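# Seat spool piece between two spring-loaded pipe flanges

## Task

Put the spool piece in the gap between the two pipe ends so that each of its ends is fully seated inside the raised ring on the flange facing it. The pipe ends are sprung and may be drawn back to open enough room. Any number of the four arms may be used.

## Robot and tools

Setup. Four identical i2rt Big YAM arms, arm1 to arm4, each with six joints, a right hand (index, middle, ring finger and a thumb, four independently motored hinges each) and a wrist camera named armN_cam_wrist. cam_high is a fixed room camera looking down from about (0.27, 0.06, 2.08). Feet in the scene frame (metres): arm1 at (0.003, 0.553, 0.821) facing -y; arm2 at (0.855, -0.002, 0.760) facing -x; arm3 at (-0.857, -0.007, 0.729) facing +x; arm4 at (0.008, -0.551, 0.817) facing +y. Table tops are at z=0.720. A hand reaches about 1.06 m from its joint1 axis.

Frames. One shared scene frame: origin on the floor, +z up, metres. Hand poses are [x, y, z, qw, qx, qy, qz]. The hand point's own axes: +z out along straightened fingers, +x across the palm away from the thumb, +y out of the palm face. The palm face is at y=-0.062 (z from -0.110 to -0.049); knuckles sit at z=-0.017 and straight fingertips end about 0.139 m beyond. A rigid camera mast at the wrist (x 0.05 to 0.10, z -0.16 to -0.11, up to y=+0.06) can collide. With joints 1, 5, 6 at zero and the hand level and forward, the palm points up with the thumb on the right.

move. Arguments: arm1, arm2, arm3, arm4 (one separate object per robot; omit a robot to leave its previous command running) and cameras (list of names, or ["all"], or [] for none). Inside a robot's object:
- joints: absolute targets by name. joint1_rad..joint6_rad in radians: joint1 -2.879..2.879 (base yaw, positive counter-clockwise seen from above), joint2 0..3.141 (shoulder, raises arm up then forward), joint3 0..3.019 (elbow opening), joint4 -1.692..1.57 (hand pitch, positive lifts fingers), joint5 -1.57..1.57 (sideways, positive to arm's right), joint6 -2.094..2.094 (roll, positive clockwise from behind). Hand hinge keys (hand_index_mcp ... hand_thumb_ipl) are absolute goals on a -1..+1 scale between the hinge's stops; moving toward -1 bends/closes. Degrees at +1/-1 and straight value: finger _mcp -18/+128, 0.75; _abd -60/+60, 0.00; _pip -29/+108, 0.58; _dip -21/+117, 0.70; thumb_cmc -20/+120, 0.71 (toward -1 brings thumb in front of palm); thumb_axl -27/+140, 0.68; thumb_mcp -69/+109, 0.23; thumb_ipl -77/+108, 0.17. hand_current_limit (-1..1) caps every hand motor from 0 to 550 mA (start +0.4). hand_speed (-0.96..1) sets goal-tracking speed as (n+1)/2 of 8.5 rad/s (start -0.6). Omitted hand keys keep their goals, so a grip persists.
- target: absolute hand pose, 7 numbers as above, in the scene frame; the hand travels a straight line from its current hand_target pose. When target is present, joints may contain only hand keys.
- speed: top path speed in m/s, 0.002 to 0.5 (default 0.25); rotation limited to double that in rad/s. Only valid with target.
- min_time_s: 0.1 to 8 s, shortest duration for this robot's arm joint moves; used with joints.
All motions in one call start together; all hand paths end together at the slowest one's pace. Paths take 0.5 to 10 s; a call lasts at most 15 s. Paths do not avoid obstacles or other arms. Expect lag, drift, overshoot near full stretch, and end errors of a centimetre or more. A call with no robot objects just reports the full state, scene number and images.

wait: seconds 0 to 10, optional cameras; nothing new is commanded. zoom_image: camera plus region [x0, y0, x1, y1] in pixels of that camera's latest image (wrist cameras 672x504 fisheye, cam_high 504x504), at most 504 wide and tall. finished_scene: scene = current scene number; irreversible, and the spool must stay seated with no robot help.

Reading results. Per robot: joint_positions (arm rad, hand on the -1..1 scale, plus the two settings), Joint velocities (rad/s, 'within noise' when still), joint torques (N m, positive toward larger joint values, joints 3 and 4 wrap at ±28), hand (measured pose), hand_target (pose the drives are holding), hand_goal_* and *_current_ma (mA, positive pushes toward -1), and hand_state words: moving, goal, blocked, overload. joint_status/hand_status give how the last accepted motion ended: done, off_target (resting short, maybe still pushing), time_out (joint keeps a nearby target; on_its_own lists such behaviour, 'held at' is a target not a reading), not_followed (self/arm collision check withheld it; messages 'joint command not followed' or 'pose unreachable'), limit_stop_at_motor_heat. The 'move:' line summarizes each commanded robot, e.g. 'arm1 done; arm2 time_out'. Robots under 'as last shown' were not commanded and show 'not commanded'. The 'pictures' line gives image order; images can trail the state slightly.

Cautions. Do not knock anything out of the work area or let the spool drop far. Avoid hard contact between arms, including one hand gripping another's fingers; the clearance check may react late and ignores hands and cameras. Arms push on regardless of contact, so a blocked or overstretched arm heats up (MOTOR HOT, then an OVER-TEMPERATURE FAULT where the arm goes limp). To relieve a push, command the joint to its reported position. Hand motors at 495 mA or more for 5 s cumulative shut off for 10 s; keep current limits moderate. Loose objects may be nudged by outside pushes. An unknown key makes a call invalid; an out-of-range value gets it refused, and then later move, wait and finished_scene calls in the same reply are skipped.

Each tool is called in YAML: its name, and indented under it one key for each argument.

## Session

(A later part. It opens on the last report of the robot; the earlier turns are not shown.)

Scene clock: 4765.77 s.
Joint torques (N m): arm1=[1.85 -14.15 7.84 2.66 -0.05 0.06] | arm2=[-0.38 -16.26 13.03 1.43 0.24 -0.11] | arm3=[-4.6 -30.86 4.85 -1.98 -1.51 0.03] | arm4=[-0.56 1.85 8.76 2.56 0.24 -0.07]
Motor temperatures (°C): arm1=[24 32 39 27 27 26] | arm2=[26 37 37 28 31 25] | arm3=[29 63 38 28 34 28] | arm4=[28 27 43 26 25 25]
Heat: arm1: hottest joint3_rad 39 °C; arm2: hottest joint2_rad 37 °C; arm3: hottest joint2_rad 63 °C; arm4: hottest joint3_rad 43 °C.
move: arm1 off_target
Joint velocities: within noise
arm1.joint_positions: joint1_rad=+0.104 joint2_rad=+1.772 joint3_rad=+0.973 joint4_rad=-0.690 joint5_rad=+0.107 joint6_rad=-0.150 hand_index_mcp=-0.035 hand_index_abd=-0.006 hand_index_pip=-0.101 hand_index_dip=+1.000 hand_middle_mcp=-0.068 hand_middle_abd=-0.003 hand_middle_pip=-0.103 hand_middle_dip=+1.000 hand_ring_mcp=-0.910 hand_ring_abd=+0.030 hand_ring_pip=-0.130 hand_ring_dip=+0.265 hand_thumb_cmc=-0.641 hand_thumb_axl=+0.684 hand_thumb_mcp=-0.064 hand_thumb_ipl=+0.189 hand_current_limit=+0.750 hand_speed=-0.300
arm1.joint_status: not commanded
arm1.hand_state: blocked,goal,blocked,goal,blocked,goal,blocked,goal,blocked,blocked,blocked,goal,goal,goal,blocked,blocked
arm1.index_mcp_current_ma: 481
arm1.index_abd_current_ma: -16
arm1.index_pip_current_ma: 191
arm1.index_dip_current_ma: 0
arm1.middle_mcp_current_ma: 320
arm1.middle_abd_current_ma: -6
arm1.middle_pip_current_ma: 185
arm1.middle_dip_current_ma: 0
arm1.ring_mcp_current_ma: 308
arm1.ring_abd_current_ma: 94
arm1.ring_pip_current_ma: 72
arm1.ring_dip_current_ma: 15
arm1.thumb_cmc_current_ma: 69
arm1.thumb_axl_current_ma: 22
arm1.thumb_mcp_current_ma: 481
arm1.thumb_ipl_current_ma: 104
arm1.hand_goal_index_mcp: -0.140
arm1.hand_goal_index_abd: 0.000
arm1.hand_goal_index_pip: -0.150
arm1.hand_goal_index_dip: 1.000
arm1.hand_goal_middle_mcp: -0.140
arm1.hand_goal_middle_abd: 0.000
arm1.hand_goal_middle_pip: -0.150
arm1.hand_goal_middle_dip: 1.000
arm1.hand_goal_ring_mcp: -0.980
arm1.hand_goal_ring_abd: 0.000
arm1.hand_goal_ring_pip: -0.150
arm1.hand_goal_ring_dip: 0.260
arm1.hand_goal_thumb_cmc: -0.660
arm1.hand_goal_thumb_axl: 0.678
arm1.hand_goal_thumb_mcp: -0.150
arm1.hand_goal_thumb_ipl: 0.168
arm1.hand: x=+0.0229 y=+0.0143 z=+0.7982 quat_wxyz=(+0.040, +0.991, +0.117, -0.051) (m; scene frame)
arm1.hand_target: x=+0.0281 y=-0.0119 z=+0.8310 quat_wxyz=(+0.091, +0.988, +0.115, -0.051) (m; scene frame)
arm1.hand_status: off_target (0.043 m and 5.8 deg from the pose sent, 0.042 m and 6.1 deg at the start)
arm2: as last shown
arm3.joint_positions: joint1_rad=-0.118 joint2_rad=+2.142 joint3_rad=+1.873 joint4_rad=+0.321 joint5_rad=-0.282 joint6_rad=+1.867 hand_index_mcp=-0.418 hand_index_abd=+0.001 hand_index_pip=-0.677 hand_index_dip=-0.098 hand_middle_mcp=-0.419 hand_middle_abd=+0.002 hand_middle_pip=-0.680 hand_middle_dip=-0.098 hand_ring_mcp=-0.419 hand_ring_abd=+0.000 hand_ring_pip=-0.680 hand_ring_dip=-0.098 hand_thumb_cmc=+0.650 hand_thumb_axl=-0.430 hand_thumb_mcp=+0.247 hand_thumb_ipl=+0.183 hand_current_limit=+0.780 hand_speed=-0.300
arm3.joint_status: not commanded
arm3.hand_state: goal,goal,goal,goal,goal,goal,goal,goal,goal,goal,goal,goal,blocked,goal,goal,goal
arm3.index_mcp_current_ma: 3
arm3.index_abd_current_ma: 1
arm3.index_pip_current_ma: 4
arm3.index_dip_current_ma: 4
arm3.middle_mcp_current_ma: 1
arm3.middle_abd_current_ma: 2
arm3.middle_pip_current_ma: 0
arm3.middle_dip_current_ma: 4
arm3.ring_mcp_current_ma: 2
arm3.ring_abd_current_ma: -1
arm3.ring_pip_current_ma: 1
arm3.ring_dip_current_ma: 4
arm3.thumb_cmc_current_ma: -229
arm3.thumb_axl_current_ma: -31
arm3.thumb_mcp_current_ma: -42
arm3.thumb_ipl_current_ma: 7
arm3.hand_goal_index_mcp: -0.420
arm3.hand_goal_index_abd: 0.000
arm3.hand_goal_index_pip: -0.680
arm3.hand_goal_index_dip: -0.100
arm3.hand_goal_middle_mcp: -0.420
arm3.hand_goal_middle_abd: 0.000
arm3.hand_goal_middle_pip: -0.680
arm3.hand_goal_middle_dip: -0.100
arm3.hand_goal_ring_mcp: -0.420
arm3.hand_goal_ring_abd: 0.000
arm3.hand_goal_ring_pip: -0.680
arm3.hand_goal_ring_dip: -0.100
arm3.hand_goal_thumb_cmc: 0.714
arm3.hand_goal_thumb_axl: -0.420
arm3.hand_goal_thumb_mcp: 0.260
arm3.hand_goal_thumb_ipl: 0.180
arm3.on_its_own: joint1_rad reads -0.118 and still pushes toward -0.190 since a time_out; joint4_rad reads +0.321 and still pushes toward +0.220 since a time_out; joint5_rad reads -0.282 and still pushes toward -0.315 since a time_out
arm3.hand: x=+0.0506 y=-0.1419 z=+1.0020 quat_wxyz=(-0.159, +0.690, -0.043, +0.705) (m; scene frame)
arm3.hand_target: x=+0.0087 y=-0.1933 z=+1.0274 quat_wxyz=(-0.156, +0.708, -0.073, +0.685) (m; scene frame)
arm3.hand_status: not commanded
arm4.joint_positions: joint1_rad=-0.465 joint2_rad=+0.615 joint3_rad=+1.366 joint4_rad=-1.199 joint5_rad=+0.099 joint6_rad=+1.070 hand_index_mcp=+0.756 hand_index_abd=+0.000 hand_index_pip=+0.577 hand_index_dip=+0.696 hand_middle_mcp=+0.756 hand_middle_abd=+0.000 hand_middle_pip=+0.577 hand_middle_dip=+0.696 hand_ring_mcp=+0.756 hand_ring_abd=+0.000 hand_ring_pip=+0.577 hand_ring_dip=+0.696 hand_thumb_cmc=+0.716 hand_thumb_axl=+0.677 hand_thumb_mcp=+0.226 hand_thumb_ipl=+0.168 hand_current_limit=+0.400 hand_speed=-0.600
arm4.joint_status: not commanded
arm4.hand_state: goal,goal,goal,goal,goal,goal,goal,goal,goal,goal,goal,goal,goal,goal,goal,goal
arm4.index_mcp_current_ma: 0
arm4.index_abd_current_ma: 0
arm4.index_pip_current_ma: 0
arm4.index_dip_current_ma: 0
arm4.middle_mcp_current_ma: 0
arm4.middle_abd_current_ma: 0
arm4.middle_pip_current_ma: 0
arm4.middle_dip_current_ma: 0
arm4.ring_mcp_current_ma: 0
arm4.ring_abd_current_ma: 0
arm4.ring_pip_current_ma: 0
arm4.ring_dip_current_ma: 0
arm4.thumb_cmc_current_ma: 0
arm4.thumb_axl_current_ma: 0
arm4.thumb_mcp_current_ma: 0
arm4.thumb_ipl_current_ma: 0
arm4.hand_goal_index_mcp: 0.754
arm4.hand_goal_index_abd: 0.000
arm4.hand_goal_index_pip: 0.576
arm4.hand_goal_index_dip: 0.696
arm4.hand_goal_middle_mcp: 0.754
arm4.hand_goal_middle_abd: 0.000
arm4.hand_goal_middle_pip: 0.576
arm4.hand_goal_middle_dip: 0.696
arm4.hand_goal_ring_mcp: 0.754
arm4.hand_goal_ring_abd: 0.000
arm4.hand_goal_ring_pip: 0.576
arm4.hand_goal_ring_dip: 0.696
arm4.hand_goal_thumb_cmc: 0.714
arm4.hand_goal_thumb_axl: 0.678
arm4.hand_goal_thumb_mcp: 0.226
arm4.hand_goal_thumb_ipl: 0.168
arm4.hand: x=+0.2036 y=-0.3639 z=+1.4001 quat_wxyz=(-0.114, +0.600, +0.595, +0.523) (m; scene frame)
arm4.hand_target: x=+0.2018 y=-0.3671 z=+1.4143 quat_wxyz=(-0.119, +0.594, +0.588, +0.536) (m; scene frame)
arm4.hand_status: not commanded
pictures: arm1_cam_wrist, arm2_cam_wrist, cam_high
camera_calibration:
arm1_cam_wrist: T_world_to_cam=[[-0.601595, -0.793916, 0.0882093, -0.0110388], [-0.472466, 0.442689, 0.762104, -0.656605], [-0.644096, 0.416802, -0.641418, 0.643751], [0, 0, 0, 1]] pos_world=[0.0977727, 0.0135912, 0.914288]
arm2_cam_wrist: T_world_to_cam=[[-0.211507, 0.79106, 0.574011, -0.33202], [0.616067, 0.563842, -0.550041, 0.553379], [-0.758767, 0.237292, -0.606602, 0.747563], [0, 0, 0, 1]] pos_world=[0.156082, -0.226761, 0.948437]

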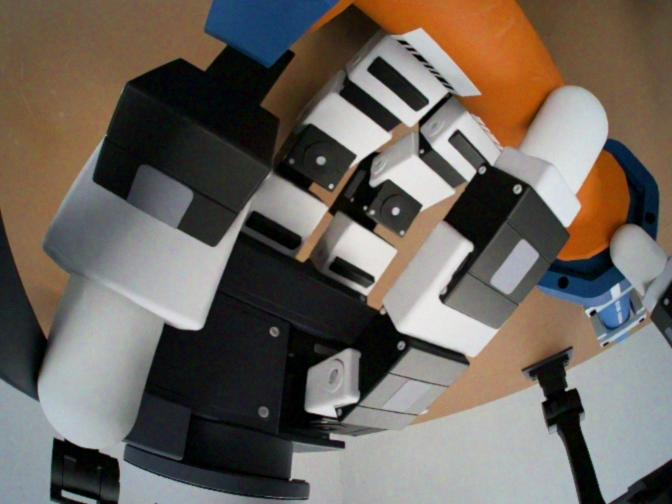

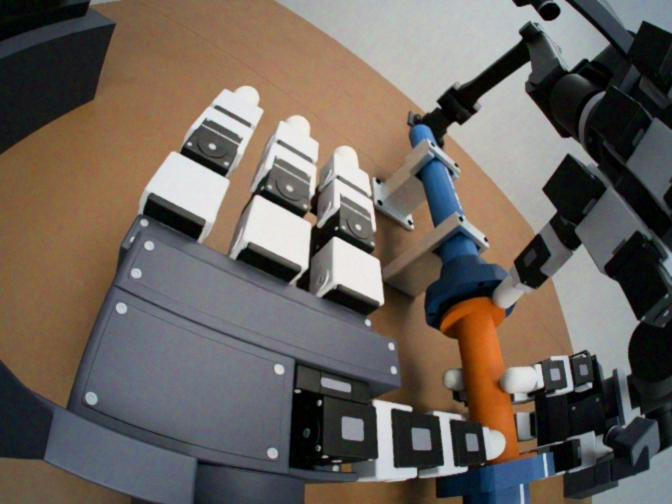

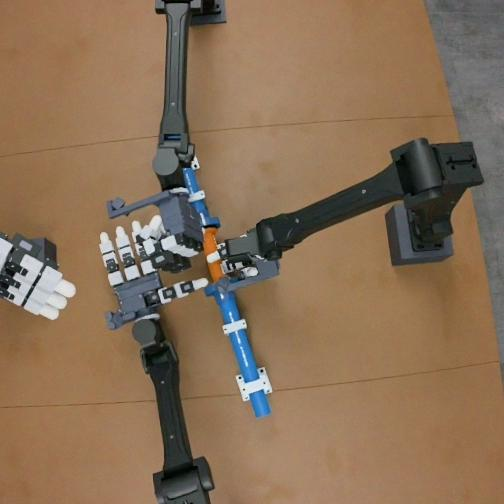

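move:
  arm3: {"target": [0.075, -0.156, 1.006, -0.1909, 0.7299, -0.0479, 0.6548], "speed": 0.06}
  cameras: ["arm2_cam_wrist", "cam_high", "arm1_cam_wrist"]

zoom_image:
  camera: "arm2_cam_wrist"
  region: [410, 230, 530, 350]

zoom_image:
  camera: "arm1_cam_wrist"
  region: [500, 130, 672, 330]

zoom_image:
  camera: "cam_high"
  region: [190, 200, 260, 270]

Scene clock: 4787.10 s.
Joint torques (N m): arm1=[1.9 -14.15 7.86 2.59 -0.05 0.16] | arm2=[-0.26 -15.97 13.19 1.43 0.26 -0.11] | arm3=[-1.9 -23.82 12.83 -0.84 -1.04 0.04] | arm4=[-0.97 2.32 8.88 2.37 0.23 -0.09]
Motor temperatures (°C): arm1=[24 32 39 27 27 26] | arm2=[26 37 37 28 31 25] | arm3=[29 63 39 28 34 28] | arm4=[28 27 43 26 25 25]
Heat: arm1: hottest joint3_rad 39 °C; arm2: hottest joint2_rad 37 °C; arm3: hottest joint2_rad 63 °C; arm4: hottest joint3_rad 43 °C.
move: arm3 off_target
Joint velocities: within noise
arm1, arm2, arm4: as last shown
arm1.joint_positions: joint1_rad=+0.104 joint2_rad=+1.772 joint3_rad=+0.973 joint4_rad=-0.688 joint5_rad=+0.107 joint6_rad=-0.158 hand_index_mcp=-0.035 hand_index_abd=-0.005 hand_index_pip=-0.101 hand_index_dip=+1.000 hand_middle_mcp=-0.067 hand_middle_abd=-0.002 hand_middle_pip=-0.103 hand_middle_dip=+1.000 hand_ring_mcp=-0.910 hand_ring_abd=+0.030 hand_ring_pip=-0.130 hand_ring_dip=+0.265 hand_thumb_cmc=-0.644 hand_thumb_axl=+0.684 hand_thumb_mcp=-0.064 hand_thumb_ipl=+0.191 hand_current_limit=+0.750 hand_speed=-0.300
arm1.index_abd_current_ma: -12
arm1.middle_mcp_current_ma: 326
arm1.middle_abd_current_ma: -4
arm1.thumb_cmc_current_ma: 57
arm1.thumb_ipl_current_ma: 112
arm1.hand: x=+0.0238 y=+0.0139 z=+0.7983 quat_wxyz=(+0.041, +0.990, +0.122, -0.051) (m; scene frame)
arm1.hand_target: x=+0.0281 y=-0.0120 z=+0.8310 quat_wxyz=(+0.091, +0.988, +0.115, -0.051) (m; scene frame)
arm3.joint_positions: joint1_rad=-0.112 joint2_rad=+2.234 joint3_rad=+2.070 joint4_rad=+0.124 joint5_rad=-0.345 joint6_rad=+1.867 hand_index_mcp=-0.418 hand_index_abd=+0.001 hand_index_pip=-0.677 hand_index_dip=-0.098 hand_middle_mcp=-0.419 hand_middle_abd=+0.002 hand_middle_pip=-0.680 hand_middle_dip=-0.098 hand_ring_mcp=-0.419 hand_ring_abd=+0.000 hand_ring_pip=-0.680 hand_ring_dip=-0.098 hand_thumb_cmc=+0.644 hand_thumb_axl=-0.430 hand_thumb_mcp=+0.246 hand_thumb_ipl=+0.177 hand_current_limit=+0.780 hand_speed=-0.300
arm3.joint_status: not commanded
arm3.hand_state: goal,goal,goal,goal,goal,goal,goal,goal,goal,goal,goal,goal,blocked,goal,goal,goal
arm3.index_mcp_current_ma: 3
arm3.index_abd_current_ma: 1
arm3.index_pip_current_ma: 4
arm3.index_dip_current_ma: 4
arm3.middle_mcp_current_ma: 1
arm3.middle_abd_current_ma: 2
arm3.middle_pip_current_ma: 0
arm3.middle_dip_current_ma: 4
arm3.ring_mcp_current_ma: 2
arm3.ring_abd_current_ma: -1
arm3.ring_pip_current_ma: 1
arm3.ring_dip_current_ma: 4
arm3.thumb_cmc_current_ma: -255
arm3.thumb_axl_current_ma: -31
arm3.thumb_mcp_current_ma: -46
arm3.thumb_ipl_current_ma: -9
arm3.hand_goal_index_mcp: -0.420
arm3.hand_goal_index_abd: 0.000
arm3.hand_goal_index_pip: -0.680
arm3.hand_goal_index_dip: -0.100
arm3.hand_goal_middle_mcp: -0.420
arm3.hand_goal_middle_abd: 0.000
arm3.hand_goal_middle_pip: -0.680
arm3.hand_goal_middle_dip: -0.100
arm3.hand_goal_ring_mcp: -0.420
arm3.hand_goal_ring_abd: 0.000
arm3.hand_goal_ring_pip: -0.680
arm3.hand_goal_ring_dip: -0.100
arm3.hand_goal_thumb_cmc: 0.714
arm3.hand_goal_thumb_axl: -0.420
arm3.hand_goal_thumb_mcp: 0.260
arm3.hand_goal_thumb_ipl: 0.180
arm3.hand: x=+0.0829 y=-0.1284 z=+0.9914 quat_wxyz=(-0.185, +0.721, -0.030, +0.667) (m; scene frame)
arm3.hand_target: x=+0.0747 y=-0.1554 z=+1.0060 quat_wxyz=(-0.191, +0.728, -0.048, +0.656) (m; scene frame)
arm3.hand_status: off_target (0.032 m and 2.8 deg from the pose sent, 0.028 m and 8.2 deg at the start)
pictures: arm1_cam_wrist, arm2_cam_wrist, cam_high
camera_calibration:
arm1_cam_wrist: T_world_to_cam=[[-0.594673, -0.799, 0.0892365, -0.0118283], [-0.476084, 0.439412, 0.761748, -0.655652], [-0.647848, 0.410507, -0.641698, 0.644995], [0, 0, 0, 1]] pos_world=[0.0986794, 0.0138756, 0.914389]
arm2_cam_wrist: T_world_to_cam=[[-0.211507, 0.79106, 0.574011, -0.33202], [0.616067, 0.563842, -0.550041, 0.553379], [-0.758767, 0.237292, -0.606602, 0.747563], [0, 0, 0, 1]] pos_world=[0.156082, -0.226761, 0.948437]

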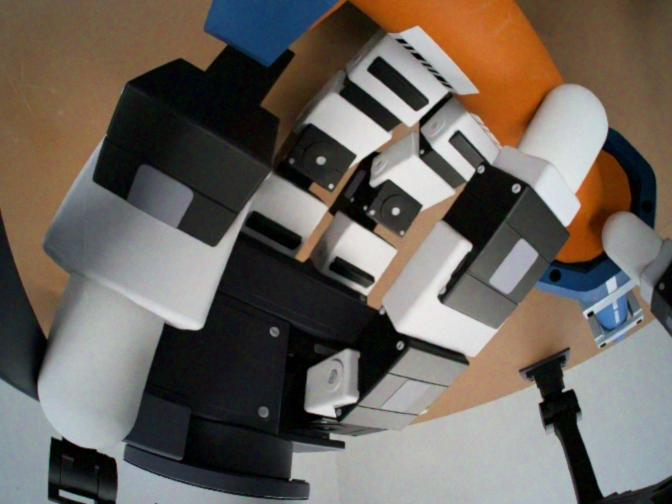

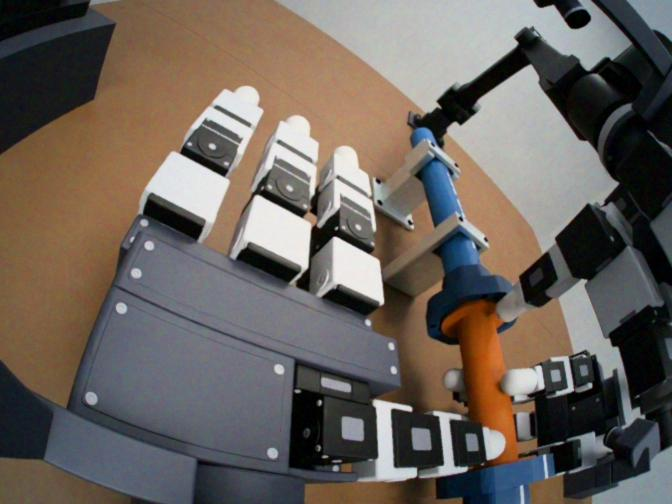

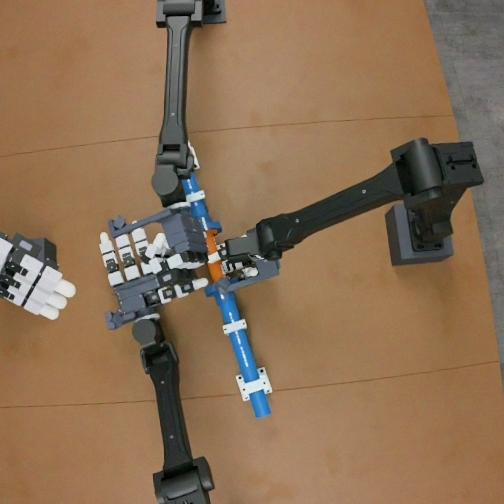

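Scaled by 4.200 from the camera's 672x504 image, which has a finer 960x720 frame.

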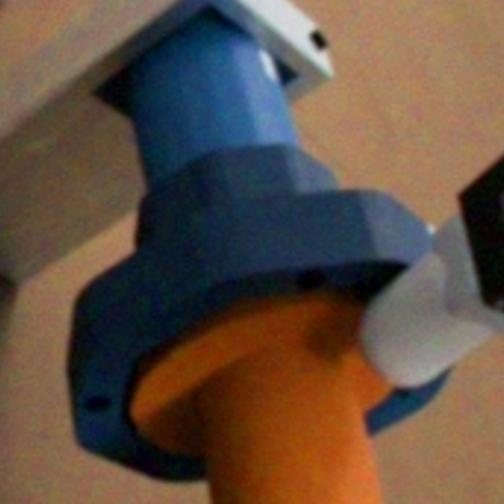

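Scaled by 2.520 from the camera's 672x504 image, which has a finer 960x720 frame.

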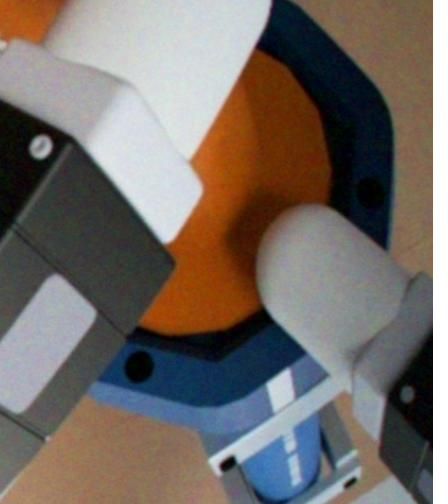

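Scaled by 7.200 from the camera's 504x504 image, which has a finer 720x720 frame.

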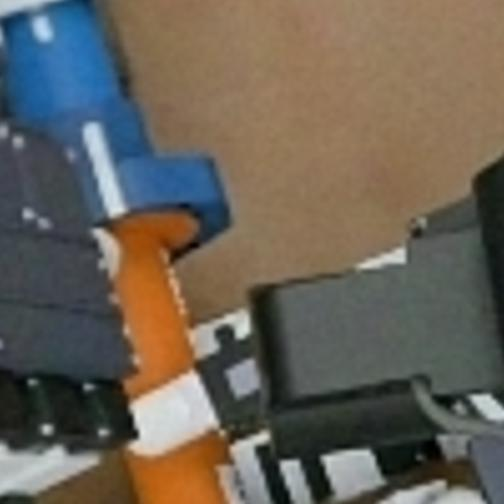

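move:
  arm3: {"target": [0.083, -0.154, 1.012, -0.1909, 0.7299, -0.0479, 0.6548], "speed": 0.06}
  cameras: ["arm2_cam_wrist", "cam_high", "arm1_cam_wrist"]

zoom_image:
  camera: "arm2_cam_wrist"
  region: [410, 230, 530, 350]

zoom_image:
  camera: "arm1_cam_wrist"
  region: [500, 130, 672, 330]

zoom_image:
  camera: "cam_high"
  region: [190, 200, 260, 270]

Scene clock: 4805.93 s.
Joint torques (N m): arm1=[1.9 -14.15 7.86 2.58 -0.05 0.17] | arm2=[-0.44 -16.21 13.08 1.48 0.3 -0.12] | arm3=[-1.44 -23.82 14 -0.06 -0.91 0.04] | arm4=[-1.2 2.02 8.83 2.66 0.24 -0.09]
Motor temperatures (°C): arm1=[24 32 39 27 27 26] | arm2=[26 37 38 28 31 25] | arm3=[29 66 41 28 33 28] | arm4=[28 27 43 26 25 25]
Heat: arm1: hottest joint3_rad 39 °C; arm2: hottest joint3_rad 38 °C; arm3: hottest joint2_rad 66 °C; arm4: hottest joint3_rad 43 °C.
move: arm3 off_target
Joint velocities: within noise
arm1, arm2, arm4: as last shown
arm1.joint_positions: joint1_rad=+0.104 joint2_rad=+1.772 joint3_rad=+0.973 joint4_rad=-0.688 joint5_rad=+0.107 joint6_rad=-0.160 hand_index_mcp=-0.035 hand_index_abd=-0.005 hand_index_pip=-0.101 hand_index_dip=+1.000 hand_middle_mcp=-0.067 hand_middle_abd=-0.003 hand_middle_pip=-0.103 hand_middle_dip=+1.000 hand_ring_mcp=-0.910 hand_ring_abd=+0.030 hand_ring_pip=-0.130 hand_ring_dip=+0.265 hand_thumb_cmc=-0.644 hand_thumb_axl=+0.684 hand_thumb_mcp=-0.064 hand_thumb_ipl=+0.191 hand_current_limit=+0.750 hand_speed=-0.300
arm1.middle_abd_current_ma: -6
arm1.thumb_cmc_current_ma: 55
arm1.hand: x=+0.0239 y=+0.0139 z=+0.7983 quat_wxyz=(+0.041, +0.990, +0.122, -0.051) (m; scene frame)
arm3.joint_positions: joint1_rad=-0.112 joint2_rad=+2.252 joint3_rad=+2.111 joint4_rad=+0.075 joint5_rad=-0.345 joint6_rad=+1.867 hand_index_mcp=-0.418 hand_index_abd=+0.001 hand_index_pip=-0.677 hand_index_dip=-0.098 hand_middle_mcp=-0.419 hand_middle_abd=+0.002 hand_middle_pip=-0.680 hand_middle_dip=-0.098 hand_ring_mcp=-0.419 hand_ring_abd=+0.000 hand_ring_pip=-0.680 hand_ring_dip=-0.098 hand_thumb_cmc=+0.645 hand_thumb_axl=-0.430 hand_thumb_mcp=+0.246 hand_thumb_ipl=+0.177 hand_current_limit=+0.780 hand_speed=-0.300
arm3.joint_status: not commanded
arm3.hand_state: goal,goal,goal,goal,goal,goal,goal,goal,goal,goal,goal,goal,blocked,goal,goal,goal
arm3.index_mcp_current_ma: 3
arm3.index_abd_current_ma: 1
arm3.index_pip_current_ma: 4
arm3.index_dip_current_ma: 4
arm3.middle_mcp_current_ma: 1
arm3.middle_abd_current_ma: 2
arm3.middle_pip_current_ma: 0
arm3.middle_dip_current_ma: 4
arm3.ring_mcp_current_ma: 2
arm3.ring_abd_current_ma: -1
arm3.ring_pip_current_ma: 1
arm3.ring_dip_current_ma: 4
arm3.thumb_cmc_current_ma: -248
arm3.thumb_axl_current_ma: -31
arm3.thumb_mcp_current_ma: -46
arm3.thumb_ipl_current_ma: -9
arm3.hand_goal_index_mcp: -0.420
arm3.hand_goal_index_abd: 0.000
arm3.hand_goal_index_pip: -0.680
arm3.hand_goal_index_dip: -0.100
arm3.hand_goal_middle_mcp: -0.420
arm3.hand_goal_middle_abd: 0.000
arm3.hand_goal_middle_pip: -0.680
arm3.hand_goal_middle_dip: -0.100
arm3.hand_goal_ring_mcp: -0.420
arm3.hand_goal_ring_abd: 0.000
arm3.hand_goal_ring_pip: -0.680
arm3.hand_goal_ring_dip: -0.100
arm3.hand_goal_thumb_cmc: 0.714
arm3.hand_goal_thumb_axl: -0.420
arm3.hand_goal_thumb_mcp: 0.260
arm3.hand_goal_thumb_ipl: 0.180
arm3.hand: x=+0.0872 y=-0.1289 z=+0.9879 quat_wxyz=(-0.186, +0.730, -0.033, +0.657) (m; scene frame)
arm3.hand_target: x=+0.0821 y=-0.1535 z=+1.0118 quat_wxyz=(-0.191, +0.729, -0.048, +0.656) (m; scene frame)
arm3.hand_status: off_target (0.035 m and 1.8 deg from the pose sent, 0.033 m and 2.7 deg at the start)
pictures: arm1_cam_wrist, arm2_cam_wrist, cam_high
camera_calibration:
arm1_cam_wrist: T_world_to_cam=[[-0.593408, -0.799948, 0.0891655, -0.0116687], [-0.476671, 0.438522, 0.761895, -0.655587], [-0.648577, 0.409612, -0.641534, 0.644956], [0, 0, 0, 1]] pos_world=[0.0988805, 0.0139734, 0.914289]
arm2_cam_wrist: T_world_to_cam=[[-0.211507, 0.79106, 0.574011, -0.33202], [0.616067, 0.563842, -0.550041, 0.553379], [-0.758767, 0.237292, -0.606602, 0.747563], [0, 0, 0, 1]] pos_world=[0.156082, -0.226761, 0.948437]

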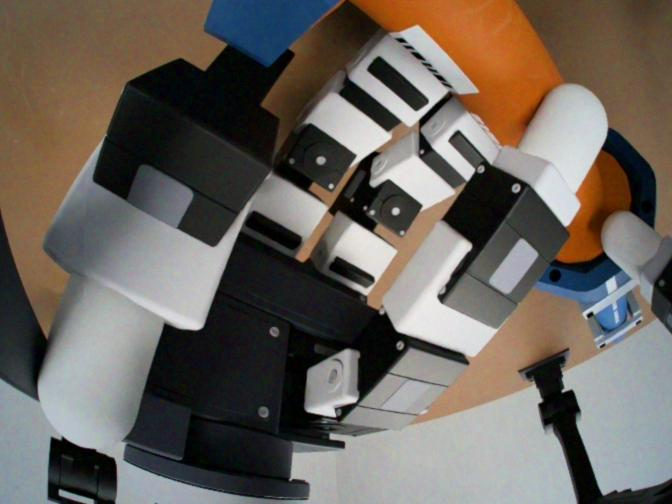

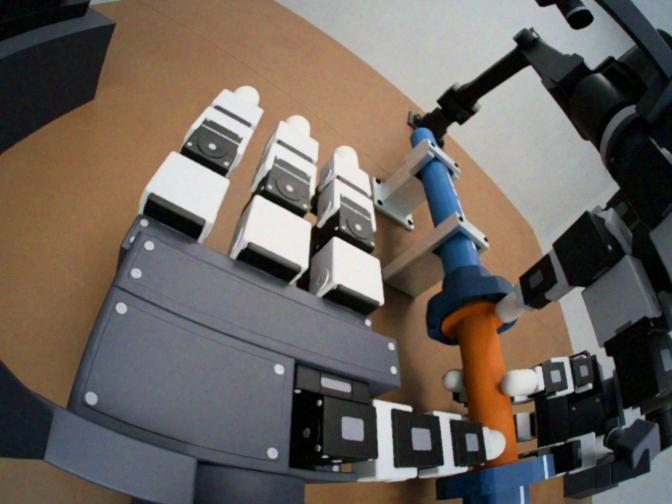

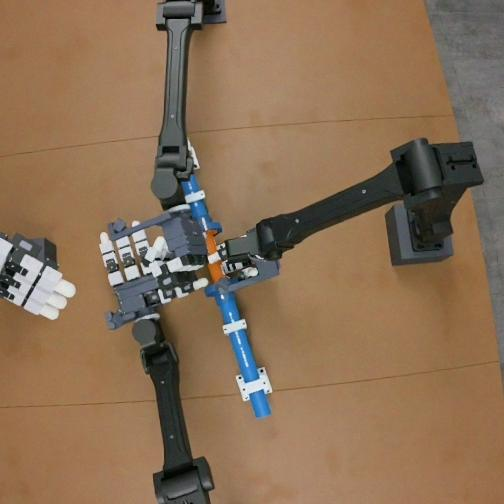

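Scaled by 4.200 from the camera's 672x504 image, which has a finer 960x720 frame.

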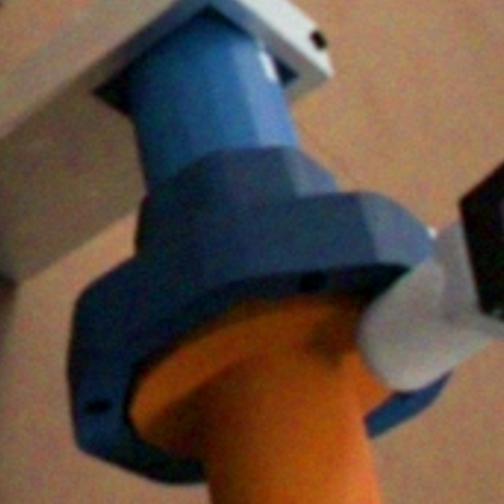

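Scaled by 2.520 from the camera's 672x504 image, which has a finer 960x720 frame.

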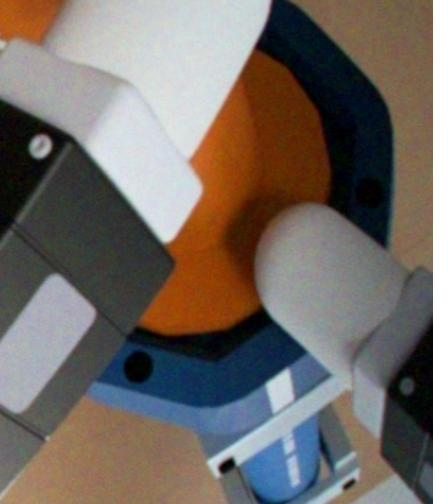

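Scaled by 7.200 from the camera's 504x504 image, which has a finer 720x720 frame.

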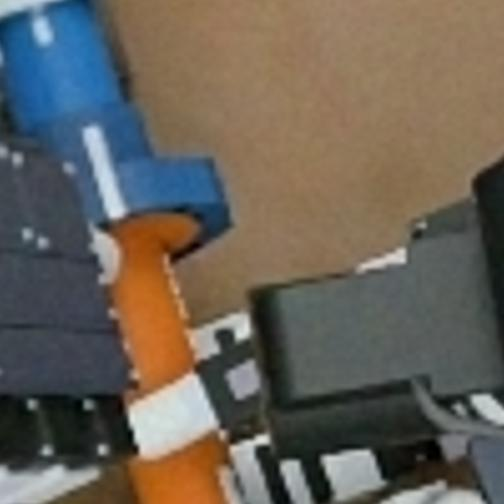

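move:
  arm3: {"target": [0.082, -0.157, 1.035, -0.1909, 0.7299, -0.0479, 0.6548], "speed": 0.08}
  cameras: ["arm2_cam_wrist", "cam_high", "arm1_cam_wrist"]

zoom_image:
  camera: "arm2_cam_wrist"
  region: [410, 230, 530, 350]

zoom_image:
  camera: "arm1_cam_wrist"
  region: [500, 130, 672, 330]

zoom_image:
  camera: "cam_high"
  region: [190, 200, 260, 270]

Scene clock: 4820.90 s.
Joint torques (N m): arm1=[1.9 -14.15 7.84 2.59 -0.05 0.17] | arm2=[-0.15 -16.32 13.03 1.33 0.29 -0.16] | arm3=[-1.79 -25.64 14.91 -0.4 -1.02 0.02] | arm4=[-0.85 1.73 8.75 2.47 0.22 -0.08]
Motor temperatures (°C): arm1=[24 32 39 27 27 26] | arm2=[26 37 38 28 30 25] | arm3=[29 67 45 28 32 28] | arm4=[28 27 43 26 25 25]
Heat: arm1: hottest joint3_rad 39 °C; arm2: hottest joint3_rad 38 °C; arm3: hottest joint2_rad 67 °C; arm4: hottest joint3_rad 43 °C.
move: arm3 off_target
Joint velocities: within noise
arm1, arm4: as last shown
arm2.joint_positions: joint1_rad=+0.268 joint2_rad=+2.331 joint3_rad=+1.523 joint4_rad=+0.780 joint5_rad=+0.028 joint6_rad=+0.012 hand_index_mcp=+0.758 hand_index_abd=+0.002 hand_index_pip=+0.580 hand_index_dip=+0.697 hand_middle_mcp=+0.759 hand_middle_abd=+0.001 hand_middle_pip=+0.580 hand_middle_dip=+0.698 hand_ring_mcp=+0.759 hand_ring_abd=+0.001 hand_ring_pip=+0.580 hand_ring_dip=+0.697 hand_thumb_cmc=+0.738 hand_thumb_axl=-0.402 hand_thumb_mcp=+0.242 hand_thumb_ipl=+0.175 hand_current_limit=+0.780 hand_speed=-0.300
arm2.joint_status: not commanded
arm2.hand_state: goal,goal,goal,goal,goal,goal,goal,goal,goal,goal,goal,goal,blocked,goal,goal,goal
arm2.index_mcp_current_ma: 2
arm2.index_abd_current_ma: 0
arm2.index_pip_current_ma: 0
arm2.index_dip_current_ma: 0
arm2.middle_mcp_current_ma: 2
arm2.middle_abd_current_ma: 0
arm2.middle_pip_current_ma: 0
arm2.middle_dip_current_ma: 0
arm2.ring_mcp_current_ma: 2
arm2.ring_abd_current_ma: 0
arm2.ring_pip_current_ma: 0
arm2.ring_dip_current_ma: 0
arm2.thumb_cmc_current_ma: 13
arm2.thumb_axl_current_ma: 0
arm2.thumb_mcp_current_ma: 5
arm2.thumb_ipl_current_ma: 1
arm2.hand_goal_index_mcp: 0.750
arm2.hand_goal_index_abd: 0.000
arm2.hand_goal_index_pip: 0.580
arm2.hand_goal_index_dip: 0.700
arm2.hand_goal_middle_mcp: 0.750
arm2.hand_goal_middle_abd: 0.000
arm2.hand_goal_middle_pip: 0.580
arm2.hand_goal_middle_dip: 0.700
arm2.hand_goal_ring_mcp: 0.750
arm2.hand_goal_ring_abd: 0.000
arm2.hand_goal_ring_pip: 0.580
arm2.hand_goal_ring_dip: 0.700
arm2.hand_goal_thumb_cmc: 0.714
arm2.hand_goal_thumb_axl: -0.400
arm2.hand_goal_thumb_mcp: 0.230
arm2.hand_goal_thumb_ipl: 0.170
arm2.hand: x=+0.0308 y=-0.1930 z=+0.9197 quat_wxyz=(-0.549, -0.561, +0.446, +0.430) (m; scene frame)
arm2.hand_target: x=+0.0173 y=-0.1855 z=+0.9301 quat_wxyz=(-0.551, -0.552, +0.443, +0.442) (m; scene frame)
arm2.hand_status: not commanded
arm3.joint_positions: joint1_rad=-0.112 joint2_rad=+2.263 joint3_rad=+2.143 joint4_rad=+0.029 joint5_rad=-0.346 joint6_rad=+1.867 hand_index_mcp=-0.418 hand_index_abd=+0.001 hand_index_pip=-0.677 hand_index_dip=-0.098 hand_middle_mcp=-0.419 hand_middle_abd=+0.002 hand_middle_pip=-0.680 hand_middle_dip=-0.098 hand_ring_mcp=-0.419 hand_ring_abd=+0.000 hand_ring_pip=-0.680 hand_ring_dip=-0.098 hand_thumb_cmc=+0.645 hand_thumb_axl=-0.430 hand_thumb_mcp=+0.246 hand_thumb_ipl=+0.176 hand_current_limit=+0.780 hand_speed=-0.300
arm3.joint_status: not commanded
arm3.hand_state: goal,goal,goal,goal,goal,goal,goal,goal,goal,goal,goal,goal,blocked,goal,goal,goal
arm3.index_mcp_current_ma: 3
arm3.index_abd_current_ma: 1
arm3.index_pip_current_ma: 4
arm3.index_dip_current_ma: 4
arm3.middle_mcp_current_ma: 1
arm3.middle_abd_current_ma: 2
arm3.middle_pip_current_ma: 0
arm3.middle_dip_current_ma: 4
arm3.ring_mcp_current_ma: 2
arm3.ring_abd_current_ma: -1
arm3.ring_pip_current_ma: 1
arm3.ring_dip_current_ma: 4
arm3.thumb_cmc_current_ma: -248
arm3.thumb_axl_current_ma: -31
arm3.thumb_mcp_current_ma: -46
arm3.thumb_ipl_current_ma: -12
arm3.hand_goal_index_mcp: -0.420
arm3.hand_goal_index_abd: 0.000
arm3.hand_goal_index_pip: -0.680
arm3.hand_goal_index_dip: -0.100
arm3.hand_goal_middle_mcp: -0.420
arm3.hand_goal_middle_abd: 0.000
arm3.hand_goal_middle_pip: -0.680
arm3.hand_goal_middle_dip: -0.100
arm3.hand_goal_ring_mcp: -0.420
arm3.hand_goal_ring_abd: 0.000
arm3.hand_goal_ring_pip: -0.680
arm3.hand_goal_ring_dip: -0.100
arm3.hand_goal_thumb_cmc: 0.714
arm3.hand_goal_thumb_axl: -0.420
arm3.hand_goal_thumb_mcp: 0.260
arm3.hand_goal_thumb_ipl: 0.180
arm3.hand: x=+0.0893 y=-0.1290 z=+0.9865 quat_wxyz=(-0.187, +0.737, -0.036, +0.648) (m; scene frame)
arm3.hand_target: x=+0.0807 y=-0.1561 z=+1.0346 quat_wxyz=(-0.190, +0.729, -0.047, +0.656) (m; scene frame)
arm3.hand_status: off_target (0.056 m and 1.8 deg from the pose sent, 0.055 m and 1.8 deg at the start)
pictures: arm1_cam_wrist, arm2_cam_wrist, cam_high
camera_calibration:
arm1_cam_wrist: T_world_to_cam=[[-0.593408, -0.799948, 0.0891655, -0.0116687], [-0.476671, 0.438522, 0.761895, -0.655587], [-0.648577, 0.409612, -0.641534, 0.644956], [0, 0, 0, 1]] pos_world=[0.0988805, 0.0139734, 0.914289]
arm2_cam_wrist: T_world_to_cam=[[-0.211507, 0.79106, 0.574011, -0.33202], [0.616067, 0.563842, -0.550041, 0.553379], [-0.758767, 0.237292, -0.606602, 0.747563], [0, 0, 0, 1]] pos_world=[0.156082, -0.226761, 0.948437]

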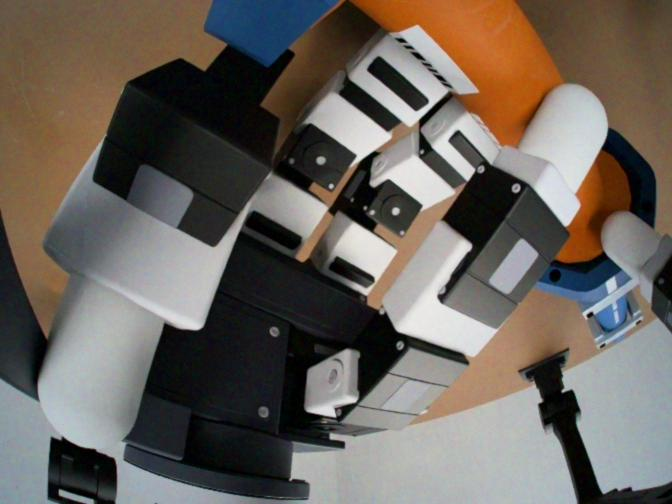

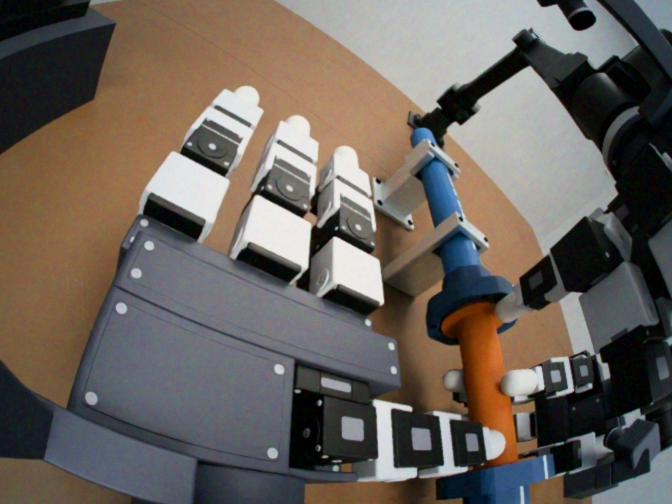

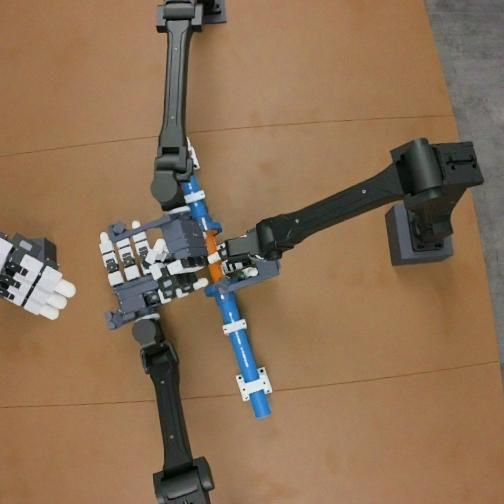

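Scaled by 4.200 from the camera's 672x504 image, which has a finer 960x720 frame.

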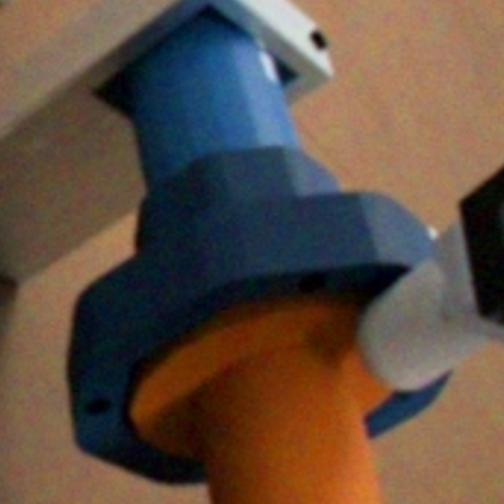

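Scaled by 2.520 from the camera's 672x504 image, which has a finer 960x720 frame.

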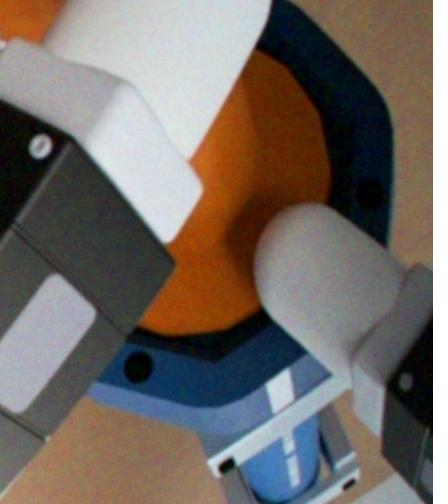

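Scaled by 7.200 from the camera's 504x504 image, which has a finer 720x720 frame.

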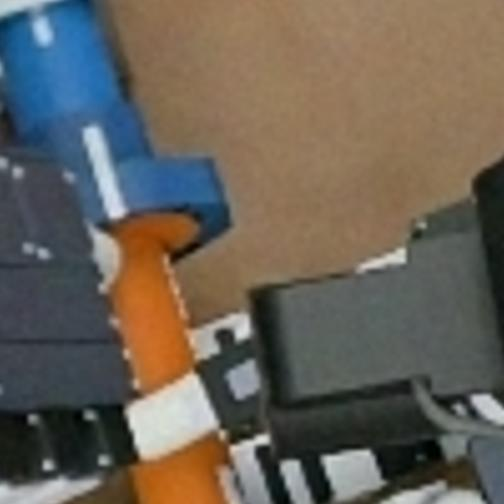

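move:
  cameras: ["arm1_cam_wrist", "arm2_cam_wrist", "arm3_cam_wrist", "cam_high"]

zoom_image:
  camera: "arm2_cam_wrist"
  region: [400, 220, 580, 504]

zoom_image:
  camera: "arm1_cam_wrist"
  region: [500, 130, 672, 330]

zoom_image:
  camera: "cam_high"
  region: [190, 190, 290, 320]

Scene clock: 4876.80 s.
Joint torques (N m): arm1=[1.9 -14.1 7.84 2.59 -0.05 0.17] | arm2=[-0.32 -16.5 13.12 1.42 0.24 -0.11] | arm3=[-1.73 -25.64 14.86 -0.36 -1 0.03] | arm4=[-1.08 2.49 8.7 2.44 0.26 -0.08]
Motor temperatures (°C): arm1=[24 32 38 27 27 26] | arm2=[26 37 38 28 29 25] | arm3=[28 60 48 28 32 28] | arm4=[28 27 43 26 25 25]
Heat: arm1: hottest joint3_rad 38 °C; arm2: hottest joint3_rad 38 °C; arm3: hottest joint2_rad 60 °C; arm4: hottest joint3_rad 43 °C.
Joint velocities: within noise
arm1.joint_positions: joint1_rad=+0.104 joint2_rad=+1.772 joint3_rad=+0.973 joint4_rad=-0.688 joint5_rad=+0.107 joint6_rad=-0.160 hand_index_mcp=-0.035 hand_index_abd=-0.005 hand_index_pip=-0.101 hand_index_dip=+1.000 hand_middle_mcp=-0.067 hand_middle_abd=-0.003 hand_middle_pip=-0.103 hand_middle_dip=+1.000 hand_ring_mcp=-0.910 hand_ring_abd=+0.030 hand_ring_pip=-0.130 hand_ring_dip=+0.265 hand_thumb_cmc=-0.644 hand_thumb_axl=+0.684 hand_thumb_mcp=-0.064 hand_thumb_ipl=+0.191 hand_current_limit=+0.750 hand_speed=-0.300
arm1.joint_status: not commanded
arm1.hand_state: blocked,goal,blocked,goal,blocked,goal,blocked,goal,blocked,blocked,blocked,goal,goal,goal,blocked,blocked
arm1.index_mcp_current_ma: 481
arm1.index_abd_current_ma: -12
arm1.index_pip_current_ma: 191
arm1.index_dip_current_ma: 0
arm1.middle_mcp_current_ma: 326
arm1.middle_abd_current_ma: -6
arm1.middle_pip_current_ma: 185
arm1.middle_dip_current_ma: 0
arm1.ring_mcp_current_ma: 308
arm1.ring_abd_current_ma: 94
arm1.ring_pip_current_ma: 72
arm1.ring_dip_current_ma: 15
arm1.thumb_cmc_current_ma: 55
arm1.thumb_axl_current_ma: 22
arm1.thumb_mcp_current_ma: 481
arm1.thumb_ipl_current_ma: 112
arm1.hand_goal_index_mcp: -0.140
arm1.hand_goal_index_abd: 0.000
arm1.hand_goal_index_pip: -0.150
arm1.hand_goal_index_dip: 1.000
arm1.hand_goal_middle_mcp: -0.140
arm1.hand_goal_middle_abd: 0.000
arm1.hand_goal_middle_pip: -0.150
arm1.hand_goal_middle_dip: 1.000
arm1.hand_goal_ring_mcp: -0.980
arm1.hand_goal_ring_abd: 0.000
arm1.hand_goal_ring_pip: -0.150
arm1.hand_goal_ring_dip: 0.260
arm1.hand_goal_thumb_cmc: -0.660
arm1.hand_goal_thumb_axl: 0.678
arm1.hand_goal_thumb_mcp: -0.150
arm1.hand_goal_thumb_ipl: 0.168
arm1.hand: x=+0.0239 y=+0.0139 z=+0.7983 quat_wxyz=(+0.041, +0.990, +0.122, -0.051) (m; scene frame)
arm1.hand_target: x=+0.0281 y=-0.0120 z=+0.8310 quat_wxyz=(+0.091, +0.988, +0.115, -0.051) (m; scene frame)
arm1.hand_status: not commanded
arm2.joint_positions: joint1_rad=+0.268 joint2_rad=+2.331 joint3_rad=+1.523 joint4_rad=+0.780 joint5_rad=+0.028 joint6_rad=+0.012 hand_index_mcp=+0.758 hand_index_abd=+0.002 hand_index_pip=+0.580 hand_index_dip=+0.697 hand_middle_mcp=+0.759 hand_middle_abd=+0.001 hand_middle_pip=+0.580 hand_middle_dip=+0.698 hand_ring_mcp=+0.759 hand_ring_abd=+0.001 hand_ring_pip=+0.580 hand_ring_dip=+0.697 hand_thumb_cmc=+0.738 hand_thumb_axl=-0.402 hand_thumb_mcp=+0.242 hand_thumb_ipl=+0.175 hand_current_limit=+0.780 hand_speed=-0.300
arm2.joint_status: not commanded
arm2.hand_state: goal,goal,goal,goal,goal,goal,goal,goal,goal,goal,goal,goal,blocked,goal,goal,goal
arm2.index_mcp_current_ma: 2
arm2.index_abd_current_ma: 0
arm2.index_pip_current_ma: 0
arm2.index_dip_current_ma: 0
arm2.middle_mcp_current_ma: 2
arm2.middle_abd_current_ma: 0
arm2.middle_pip_current_ma: 0
arm2.middle_dip_current_ma: 0
arm2.ring_mcp_current_ma: 2
arm2.ring_abd_current_ma: 0
arm2.ring_pip_current_ma: 0
arm2.ring_dip_current_ma: 0
arm2.thumb_cmc_current_ma: 13
arm2.thumb_axl_current_ma: 0
arm2.thumb_mcp_current_ma: 5
arm2.thumb_ipl_current_ma: 1
arm2.hand_goal_index_mcp: 0.750
arm2.hand_goal_index_abd: 0.000
arm2.hand_goal_index_pip: 0.580
arm2.hand_goal_index_dip: 0.700
arm2.hand_goal_middle_mcp: 0.750
arm2.hand_goal_middle_abd: 0.000
arm2.hand_goal_middle_pip: 0.580
arm2.hand_goal_middle_dip: 0.700
arm2.hand_goal_ring_mcp: 0.750
arm2.hand_goal_ring_abd: 0.000
arm2.hand_goal_ring_pip: 0.580
arm2.hand_goal_ring_dip: 0.700
arm2.hand_goal_thumb_cmc: 0.714
arm2.hand_goal_thumb_axl: -0.400
arm2.hand_goal_thumb_mcp: 0.230
arm2.hand_goal_thumb_ipl: 0.170
arm2.hand: x=+0.0308 y=-0.1930 z=+0.9197 quat_wxyz=(-0.549, -0.561, +0.446, +0.430) (m; scene frame)
arm2.hand_target: x=+0.0173 y=-0.1855 z=+0.9301 quat_wxyz=(-0.551, -0.552, +0.443, +0.442) (m; scene frame)
arm2.hand_status: not commanded
arm3.joint_positions: joint1_rad=-0.112 joint2_rad=+2.263 joint3_rad=+2.144 joint4_rad=+0.029 joint5_rad=-0.346 joint6_rad=+1.867 hand_index_mcp=-0.418 hand_index_abd=+0.001 hand_index_pip=-0.677 hand_index_dip=-0.098 hand_middle_mcp=-0.419 hand_middle_abd=+0.002 hand_middle_pip=-0.680 hand_middle_dip=-0.098 hand_ring_mcp=-0.419 hand_ring_abd=+0.000 hand_ring_pip=-0.680 hand_ring_dip=-0.098 hand_thumb_cmc=+0.645 hand_thumb_axl=-0.430 hand_thumb_mcp=+0.246 hand_thumb_ipl=+0.176 hand_current_limit=+0.780 hand_speed=-0.300
arm3.joint_status: not commanded
arm3.hand_state: goal,goal,goal,goal,goal,goal,goal,goal,goal,goal,goal,goal,blocked,goal,goal,goal
arm3.index_mcp_current_ma: 3
arm3.index_abd_current_ma: 1
arm3.index_pip_current_ma: 4
arm3.index_dip_current_ma: 4
arm3.middle_mcp_current_ma: 1
arm3.middle_abd_current_ma: 2
arm3.middle_pip_current_ma: 0
arm3.middle_dip_current_ma: 4
arm3.ring_mcp_current_ma: 2
arm3.ring_abd_current_ma: -1
arm3.ring_pip_current_ma: 1
arm3.ring_dip_current_ma: 4
arm3.thumb_cmc_current_ma: -248
arm3.thumb_axl_current_ma: -31
arm3.thumb_mcp_current_ma: -46
arm3.thumb_ipl_current_ma: -12
arm3.hand_goal_index_mcp: -0.420
arm3.hand_goal_index_abd: 0.000
arm3.hand_goal_index_pip: -0.680
arm3.hand_goal_index_dip: -0.100
arm3.hand_goal_middle_mcp: -0.420
arm3.hand_goal_middle_abd: 0.000
arm3.hand_goal_middle_pip: -0.680
arm3.hand_goal_middle_dip: -0.100
arm3.hand_goal_ring_mcp: -0.420
arm3.hand_goal_ring_abd: 0.000
arm3.hand_goal_ring_pip: -0.680
arm3.hand_goal_ring_dip: -0.100
arm3.hand_goal_thumb_cmc: 0.714
arm3.hand_goal_thumb_axl: -0.420
arm3.hand_goal_thumb_mcp: 0.260
arm3.hand_goal_thumb_ipl: 0.180
arm3.hand: x=+0.0894 y=-0.1290 z=+0.9863 quat_wxyz=(-0.187, +0.737, -0.036, +0.648) (m; scene frame)
arm3.hand_target: x=+0.0808 y=-0.1561 z=+1.0344 quat_wxyz=(-0.190, +0.729, -0.047, +0.656) (m; scene frame)
arm3.hand_status: off_target (0.057 m and 1.8 deg from the pose sent, 0.055 m and 1.8 deg at the start)
arm4.joint_positions: joint1_rad=-0.465 joint2_rad=+0.615 joint3_rad=+1.366 joint4_rad=-1.199 joint5_rad=+0.099 joint6_rad=+1.070 hand_index_mcp=+0.756 hand_index_abd=+0.000 hand_index_pip=+0.577 hand_index_dip=+0.696 hand_middle_mcp=+0.756 hand_middle_abd=+0.000 hand_middle_pip=+0.577 hand_middle_dip=+0.696 hand_ring_mcp=+0.756 hand_ring_abd=+0.000 hand_ring_pip=+0.577 hand_ring_dip=+0.696 hand_thumb_cmc=+0.716 hand_thumb_axl=+0.677 hand_thumb_mcp=+0.226 hand_thumb_ipl=+0.168 hand_current_limit=+0.400 hand_speed=-0.600
arm4.joint_status: not commanded
arm4.hand_state: goal,goal,goal,goal,goal,goal,goal,goal,goal,goal,goal,goal,goal,goal,goal,goal
arm4.index_mcp_current_ma: 0
arm4.index_abd_current_ma: 0
arm4.index_pip_current_ma: 0
arm4.index_dip_current_ma: 0
arm4.middle_mcp_current_ma: 0
arm4.middle_abd_current_ma: 0
arm4.middle_pip_current_ma: 0
arm4.middle_dip_current_ma: 0
arm4.ring_mcp_current_ma: 0
arm4.ring_abd_current_ma: 0
arm4.ring_pip_current_ma: 0
arm4.ring_dip_current_ma: 0
arm4.thumb_cmc_current_ma: 0
arm4.thumb_axl_current_ma: 0
arm4.thumb_mcp_current_ma: 0
arm4.thumb_ipl_current_ma: 0
arm4.hand_goal_index_mcp: 0.754
arm4.hand_goal_index_abd: 0.000
arm4.hand_goal_index_pip: 0.576
arm4.hand_goal_index_dip: 0.696
arm4.hand_goal_middle_mcp: 0.754
arm4.hand_goal_middle_abd: 0.000
arm4.hand_goal_middle_pip: 0.576
arm4.hand_goal_middle_dip: 0.696
arm4.hand_goal_ring_mcp: 0.754
arm4.hand_goal_ring_abd: 0.000
arm4.hand_goal_ring_pip: 0.576
arm4.hand_goal_ring_dip: 0.696
arm4.hand_goal_thumb_cmc: 0.714
arm4.hand_goal_thumb_axl: 0.678
arm4.hand_goal_thumb_mcp: 0.226
arm4.hand_goal_thumb_ipl: 0.168
arm4.hand: x=+0.2036 y=-0.3639 z=+1.4001 quat_wxyz=(-0.114, +0.600, +0.595, +0.523) (m; scene frame)
arm4.hand_target: x=+0.2018 y=-0.3671 z=+1.4143 quat_wxyz=(-0.119, +0.594, +0.588, +0.536) (m; scene frame)
arm4.hand_status: not commanded
pictures: arm1_cam_wrist, arm2_cam_wrist, arm3_cam_wrist, cam_high
camera_calibration:
arm1_cam_wrist: T_world_to_cam=[[-0.593408, -0.799948, 0.0891655, -0.0116687], [-0.476671, 0.438522, 0.761895, -0.655587], [-0.648577, 0.409612, -0.641534, 0.644956], [0, 0, 0, 1]] pos_world=[0.0988805, 0.0139734, 0.914289]
arm2_cam_wrist: T_world_to_cam=[[-0.211507, 0.79106, 0.574011, -0.33202], [0.616067, 0.563842, -0.550041, 0.553379], [-0.758767, 0.237292, -0.606602, 0.747563], [0, 0, 0, 1]] pos_world=[0.156082, -0.226761, 0.948437]
arm3_cam_wrist: T_world_to_cam=[[-0.0603697, -0.372986, -0.925871, 0.897214], [-0.852704, 0.501457, -0.146412, 0.241383], [0.518894, 0.780655, -0.348319, 0.524097], [0, 0, 0, 1]] pos_world=[-0.0119581, -0.195534, 1.0486]

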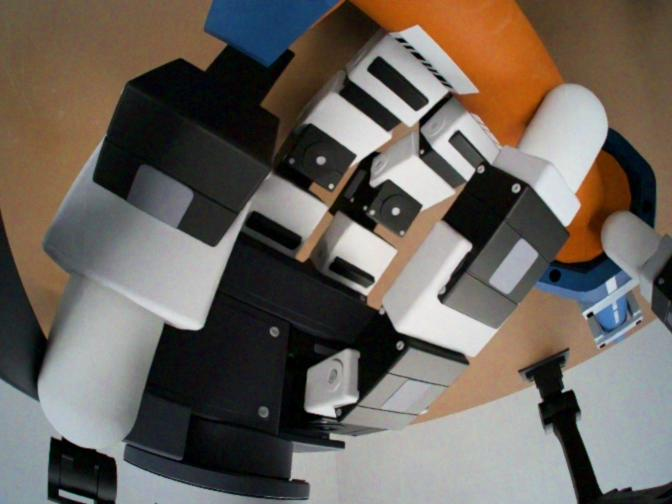

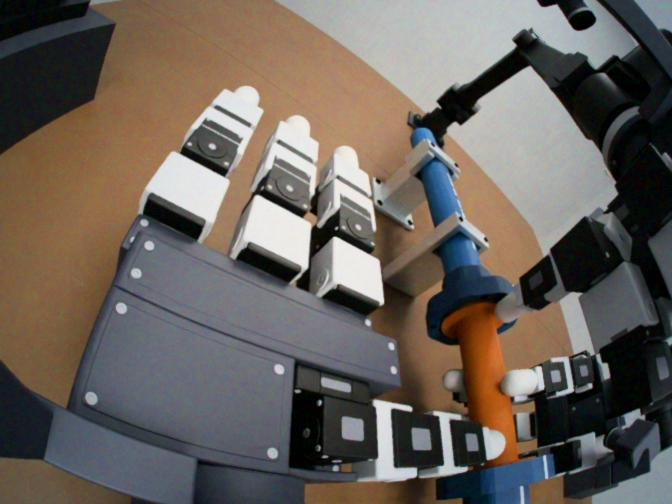

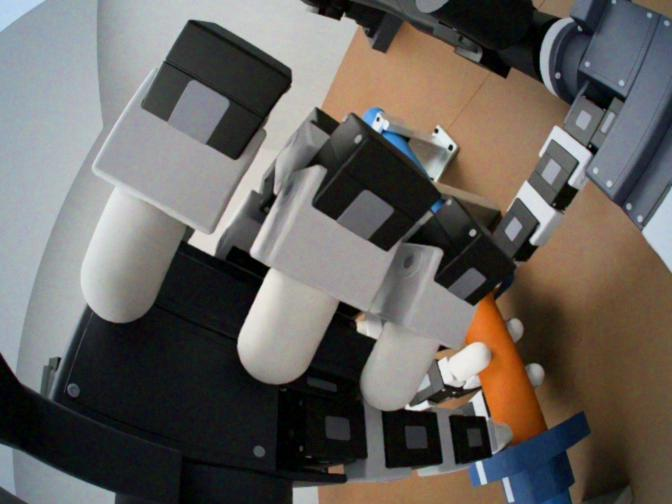

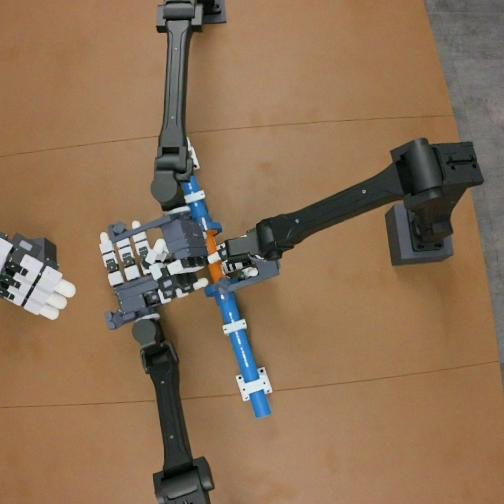

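Scaled by 1.775 from the camera's 672x504 image, which has a finer 960x720 frame.

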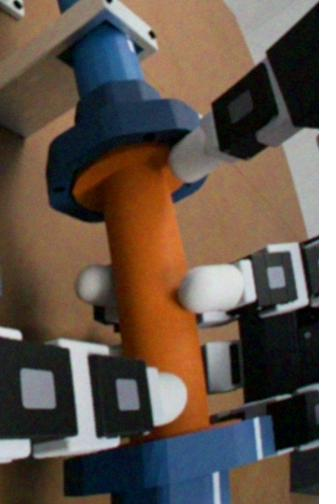

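Scaled by 2.520 from the camera's 672x504 image, which has a finer 960x720 frame.

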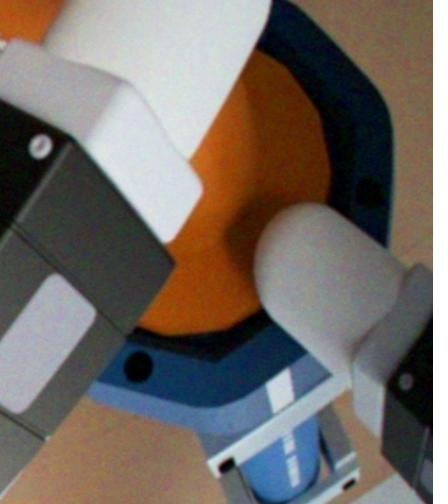

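Scaled by 3.877 from the camera's 504x504 image, which has a finer 720x720 frame.

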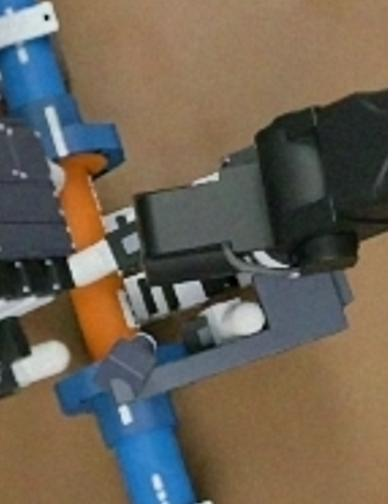

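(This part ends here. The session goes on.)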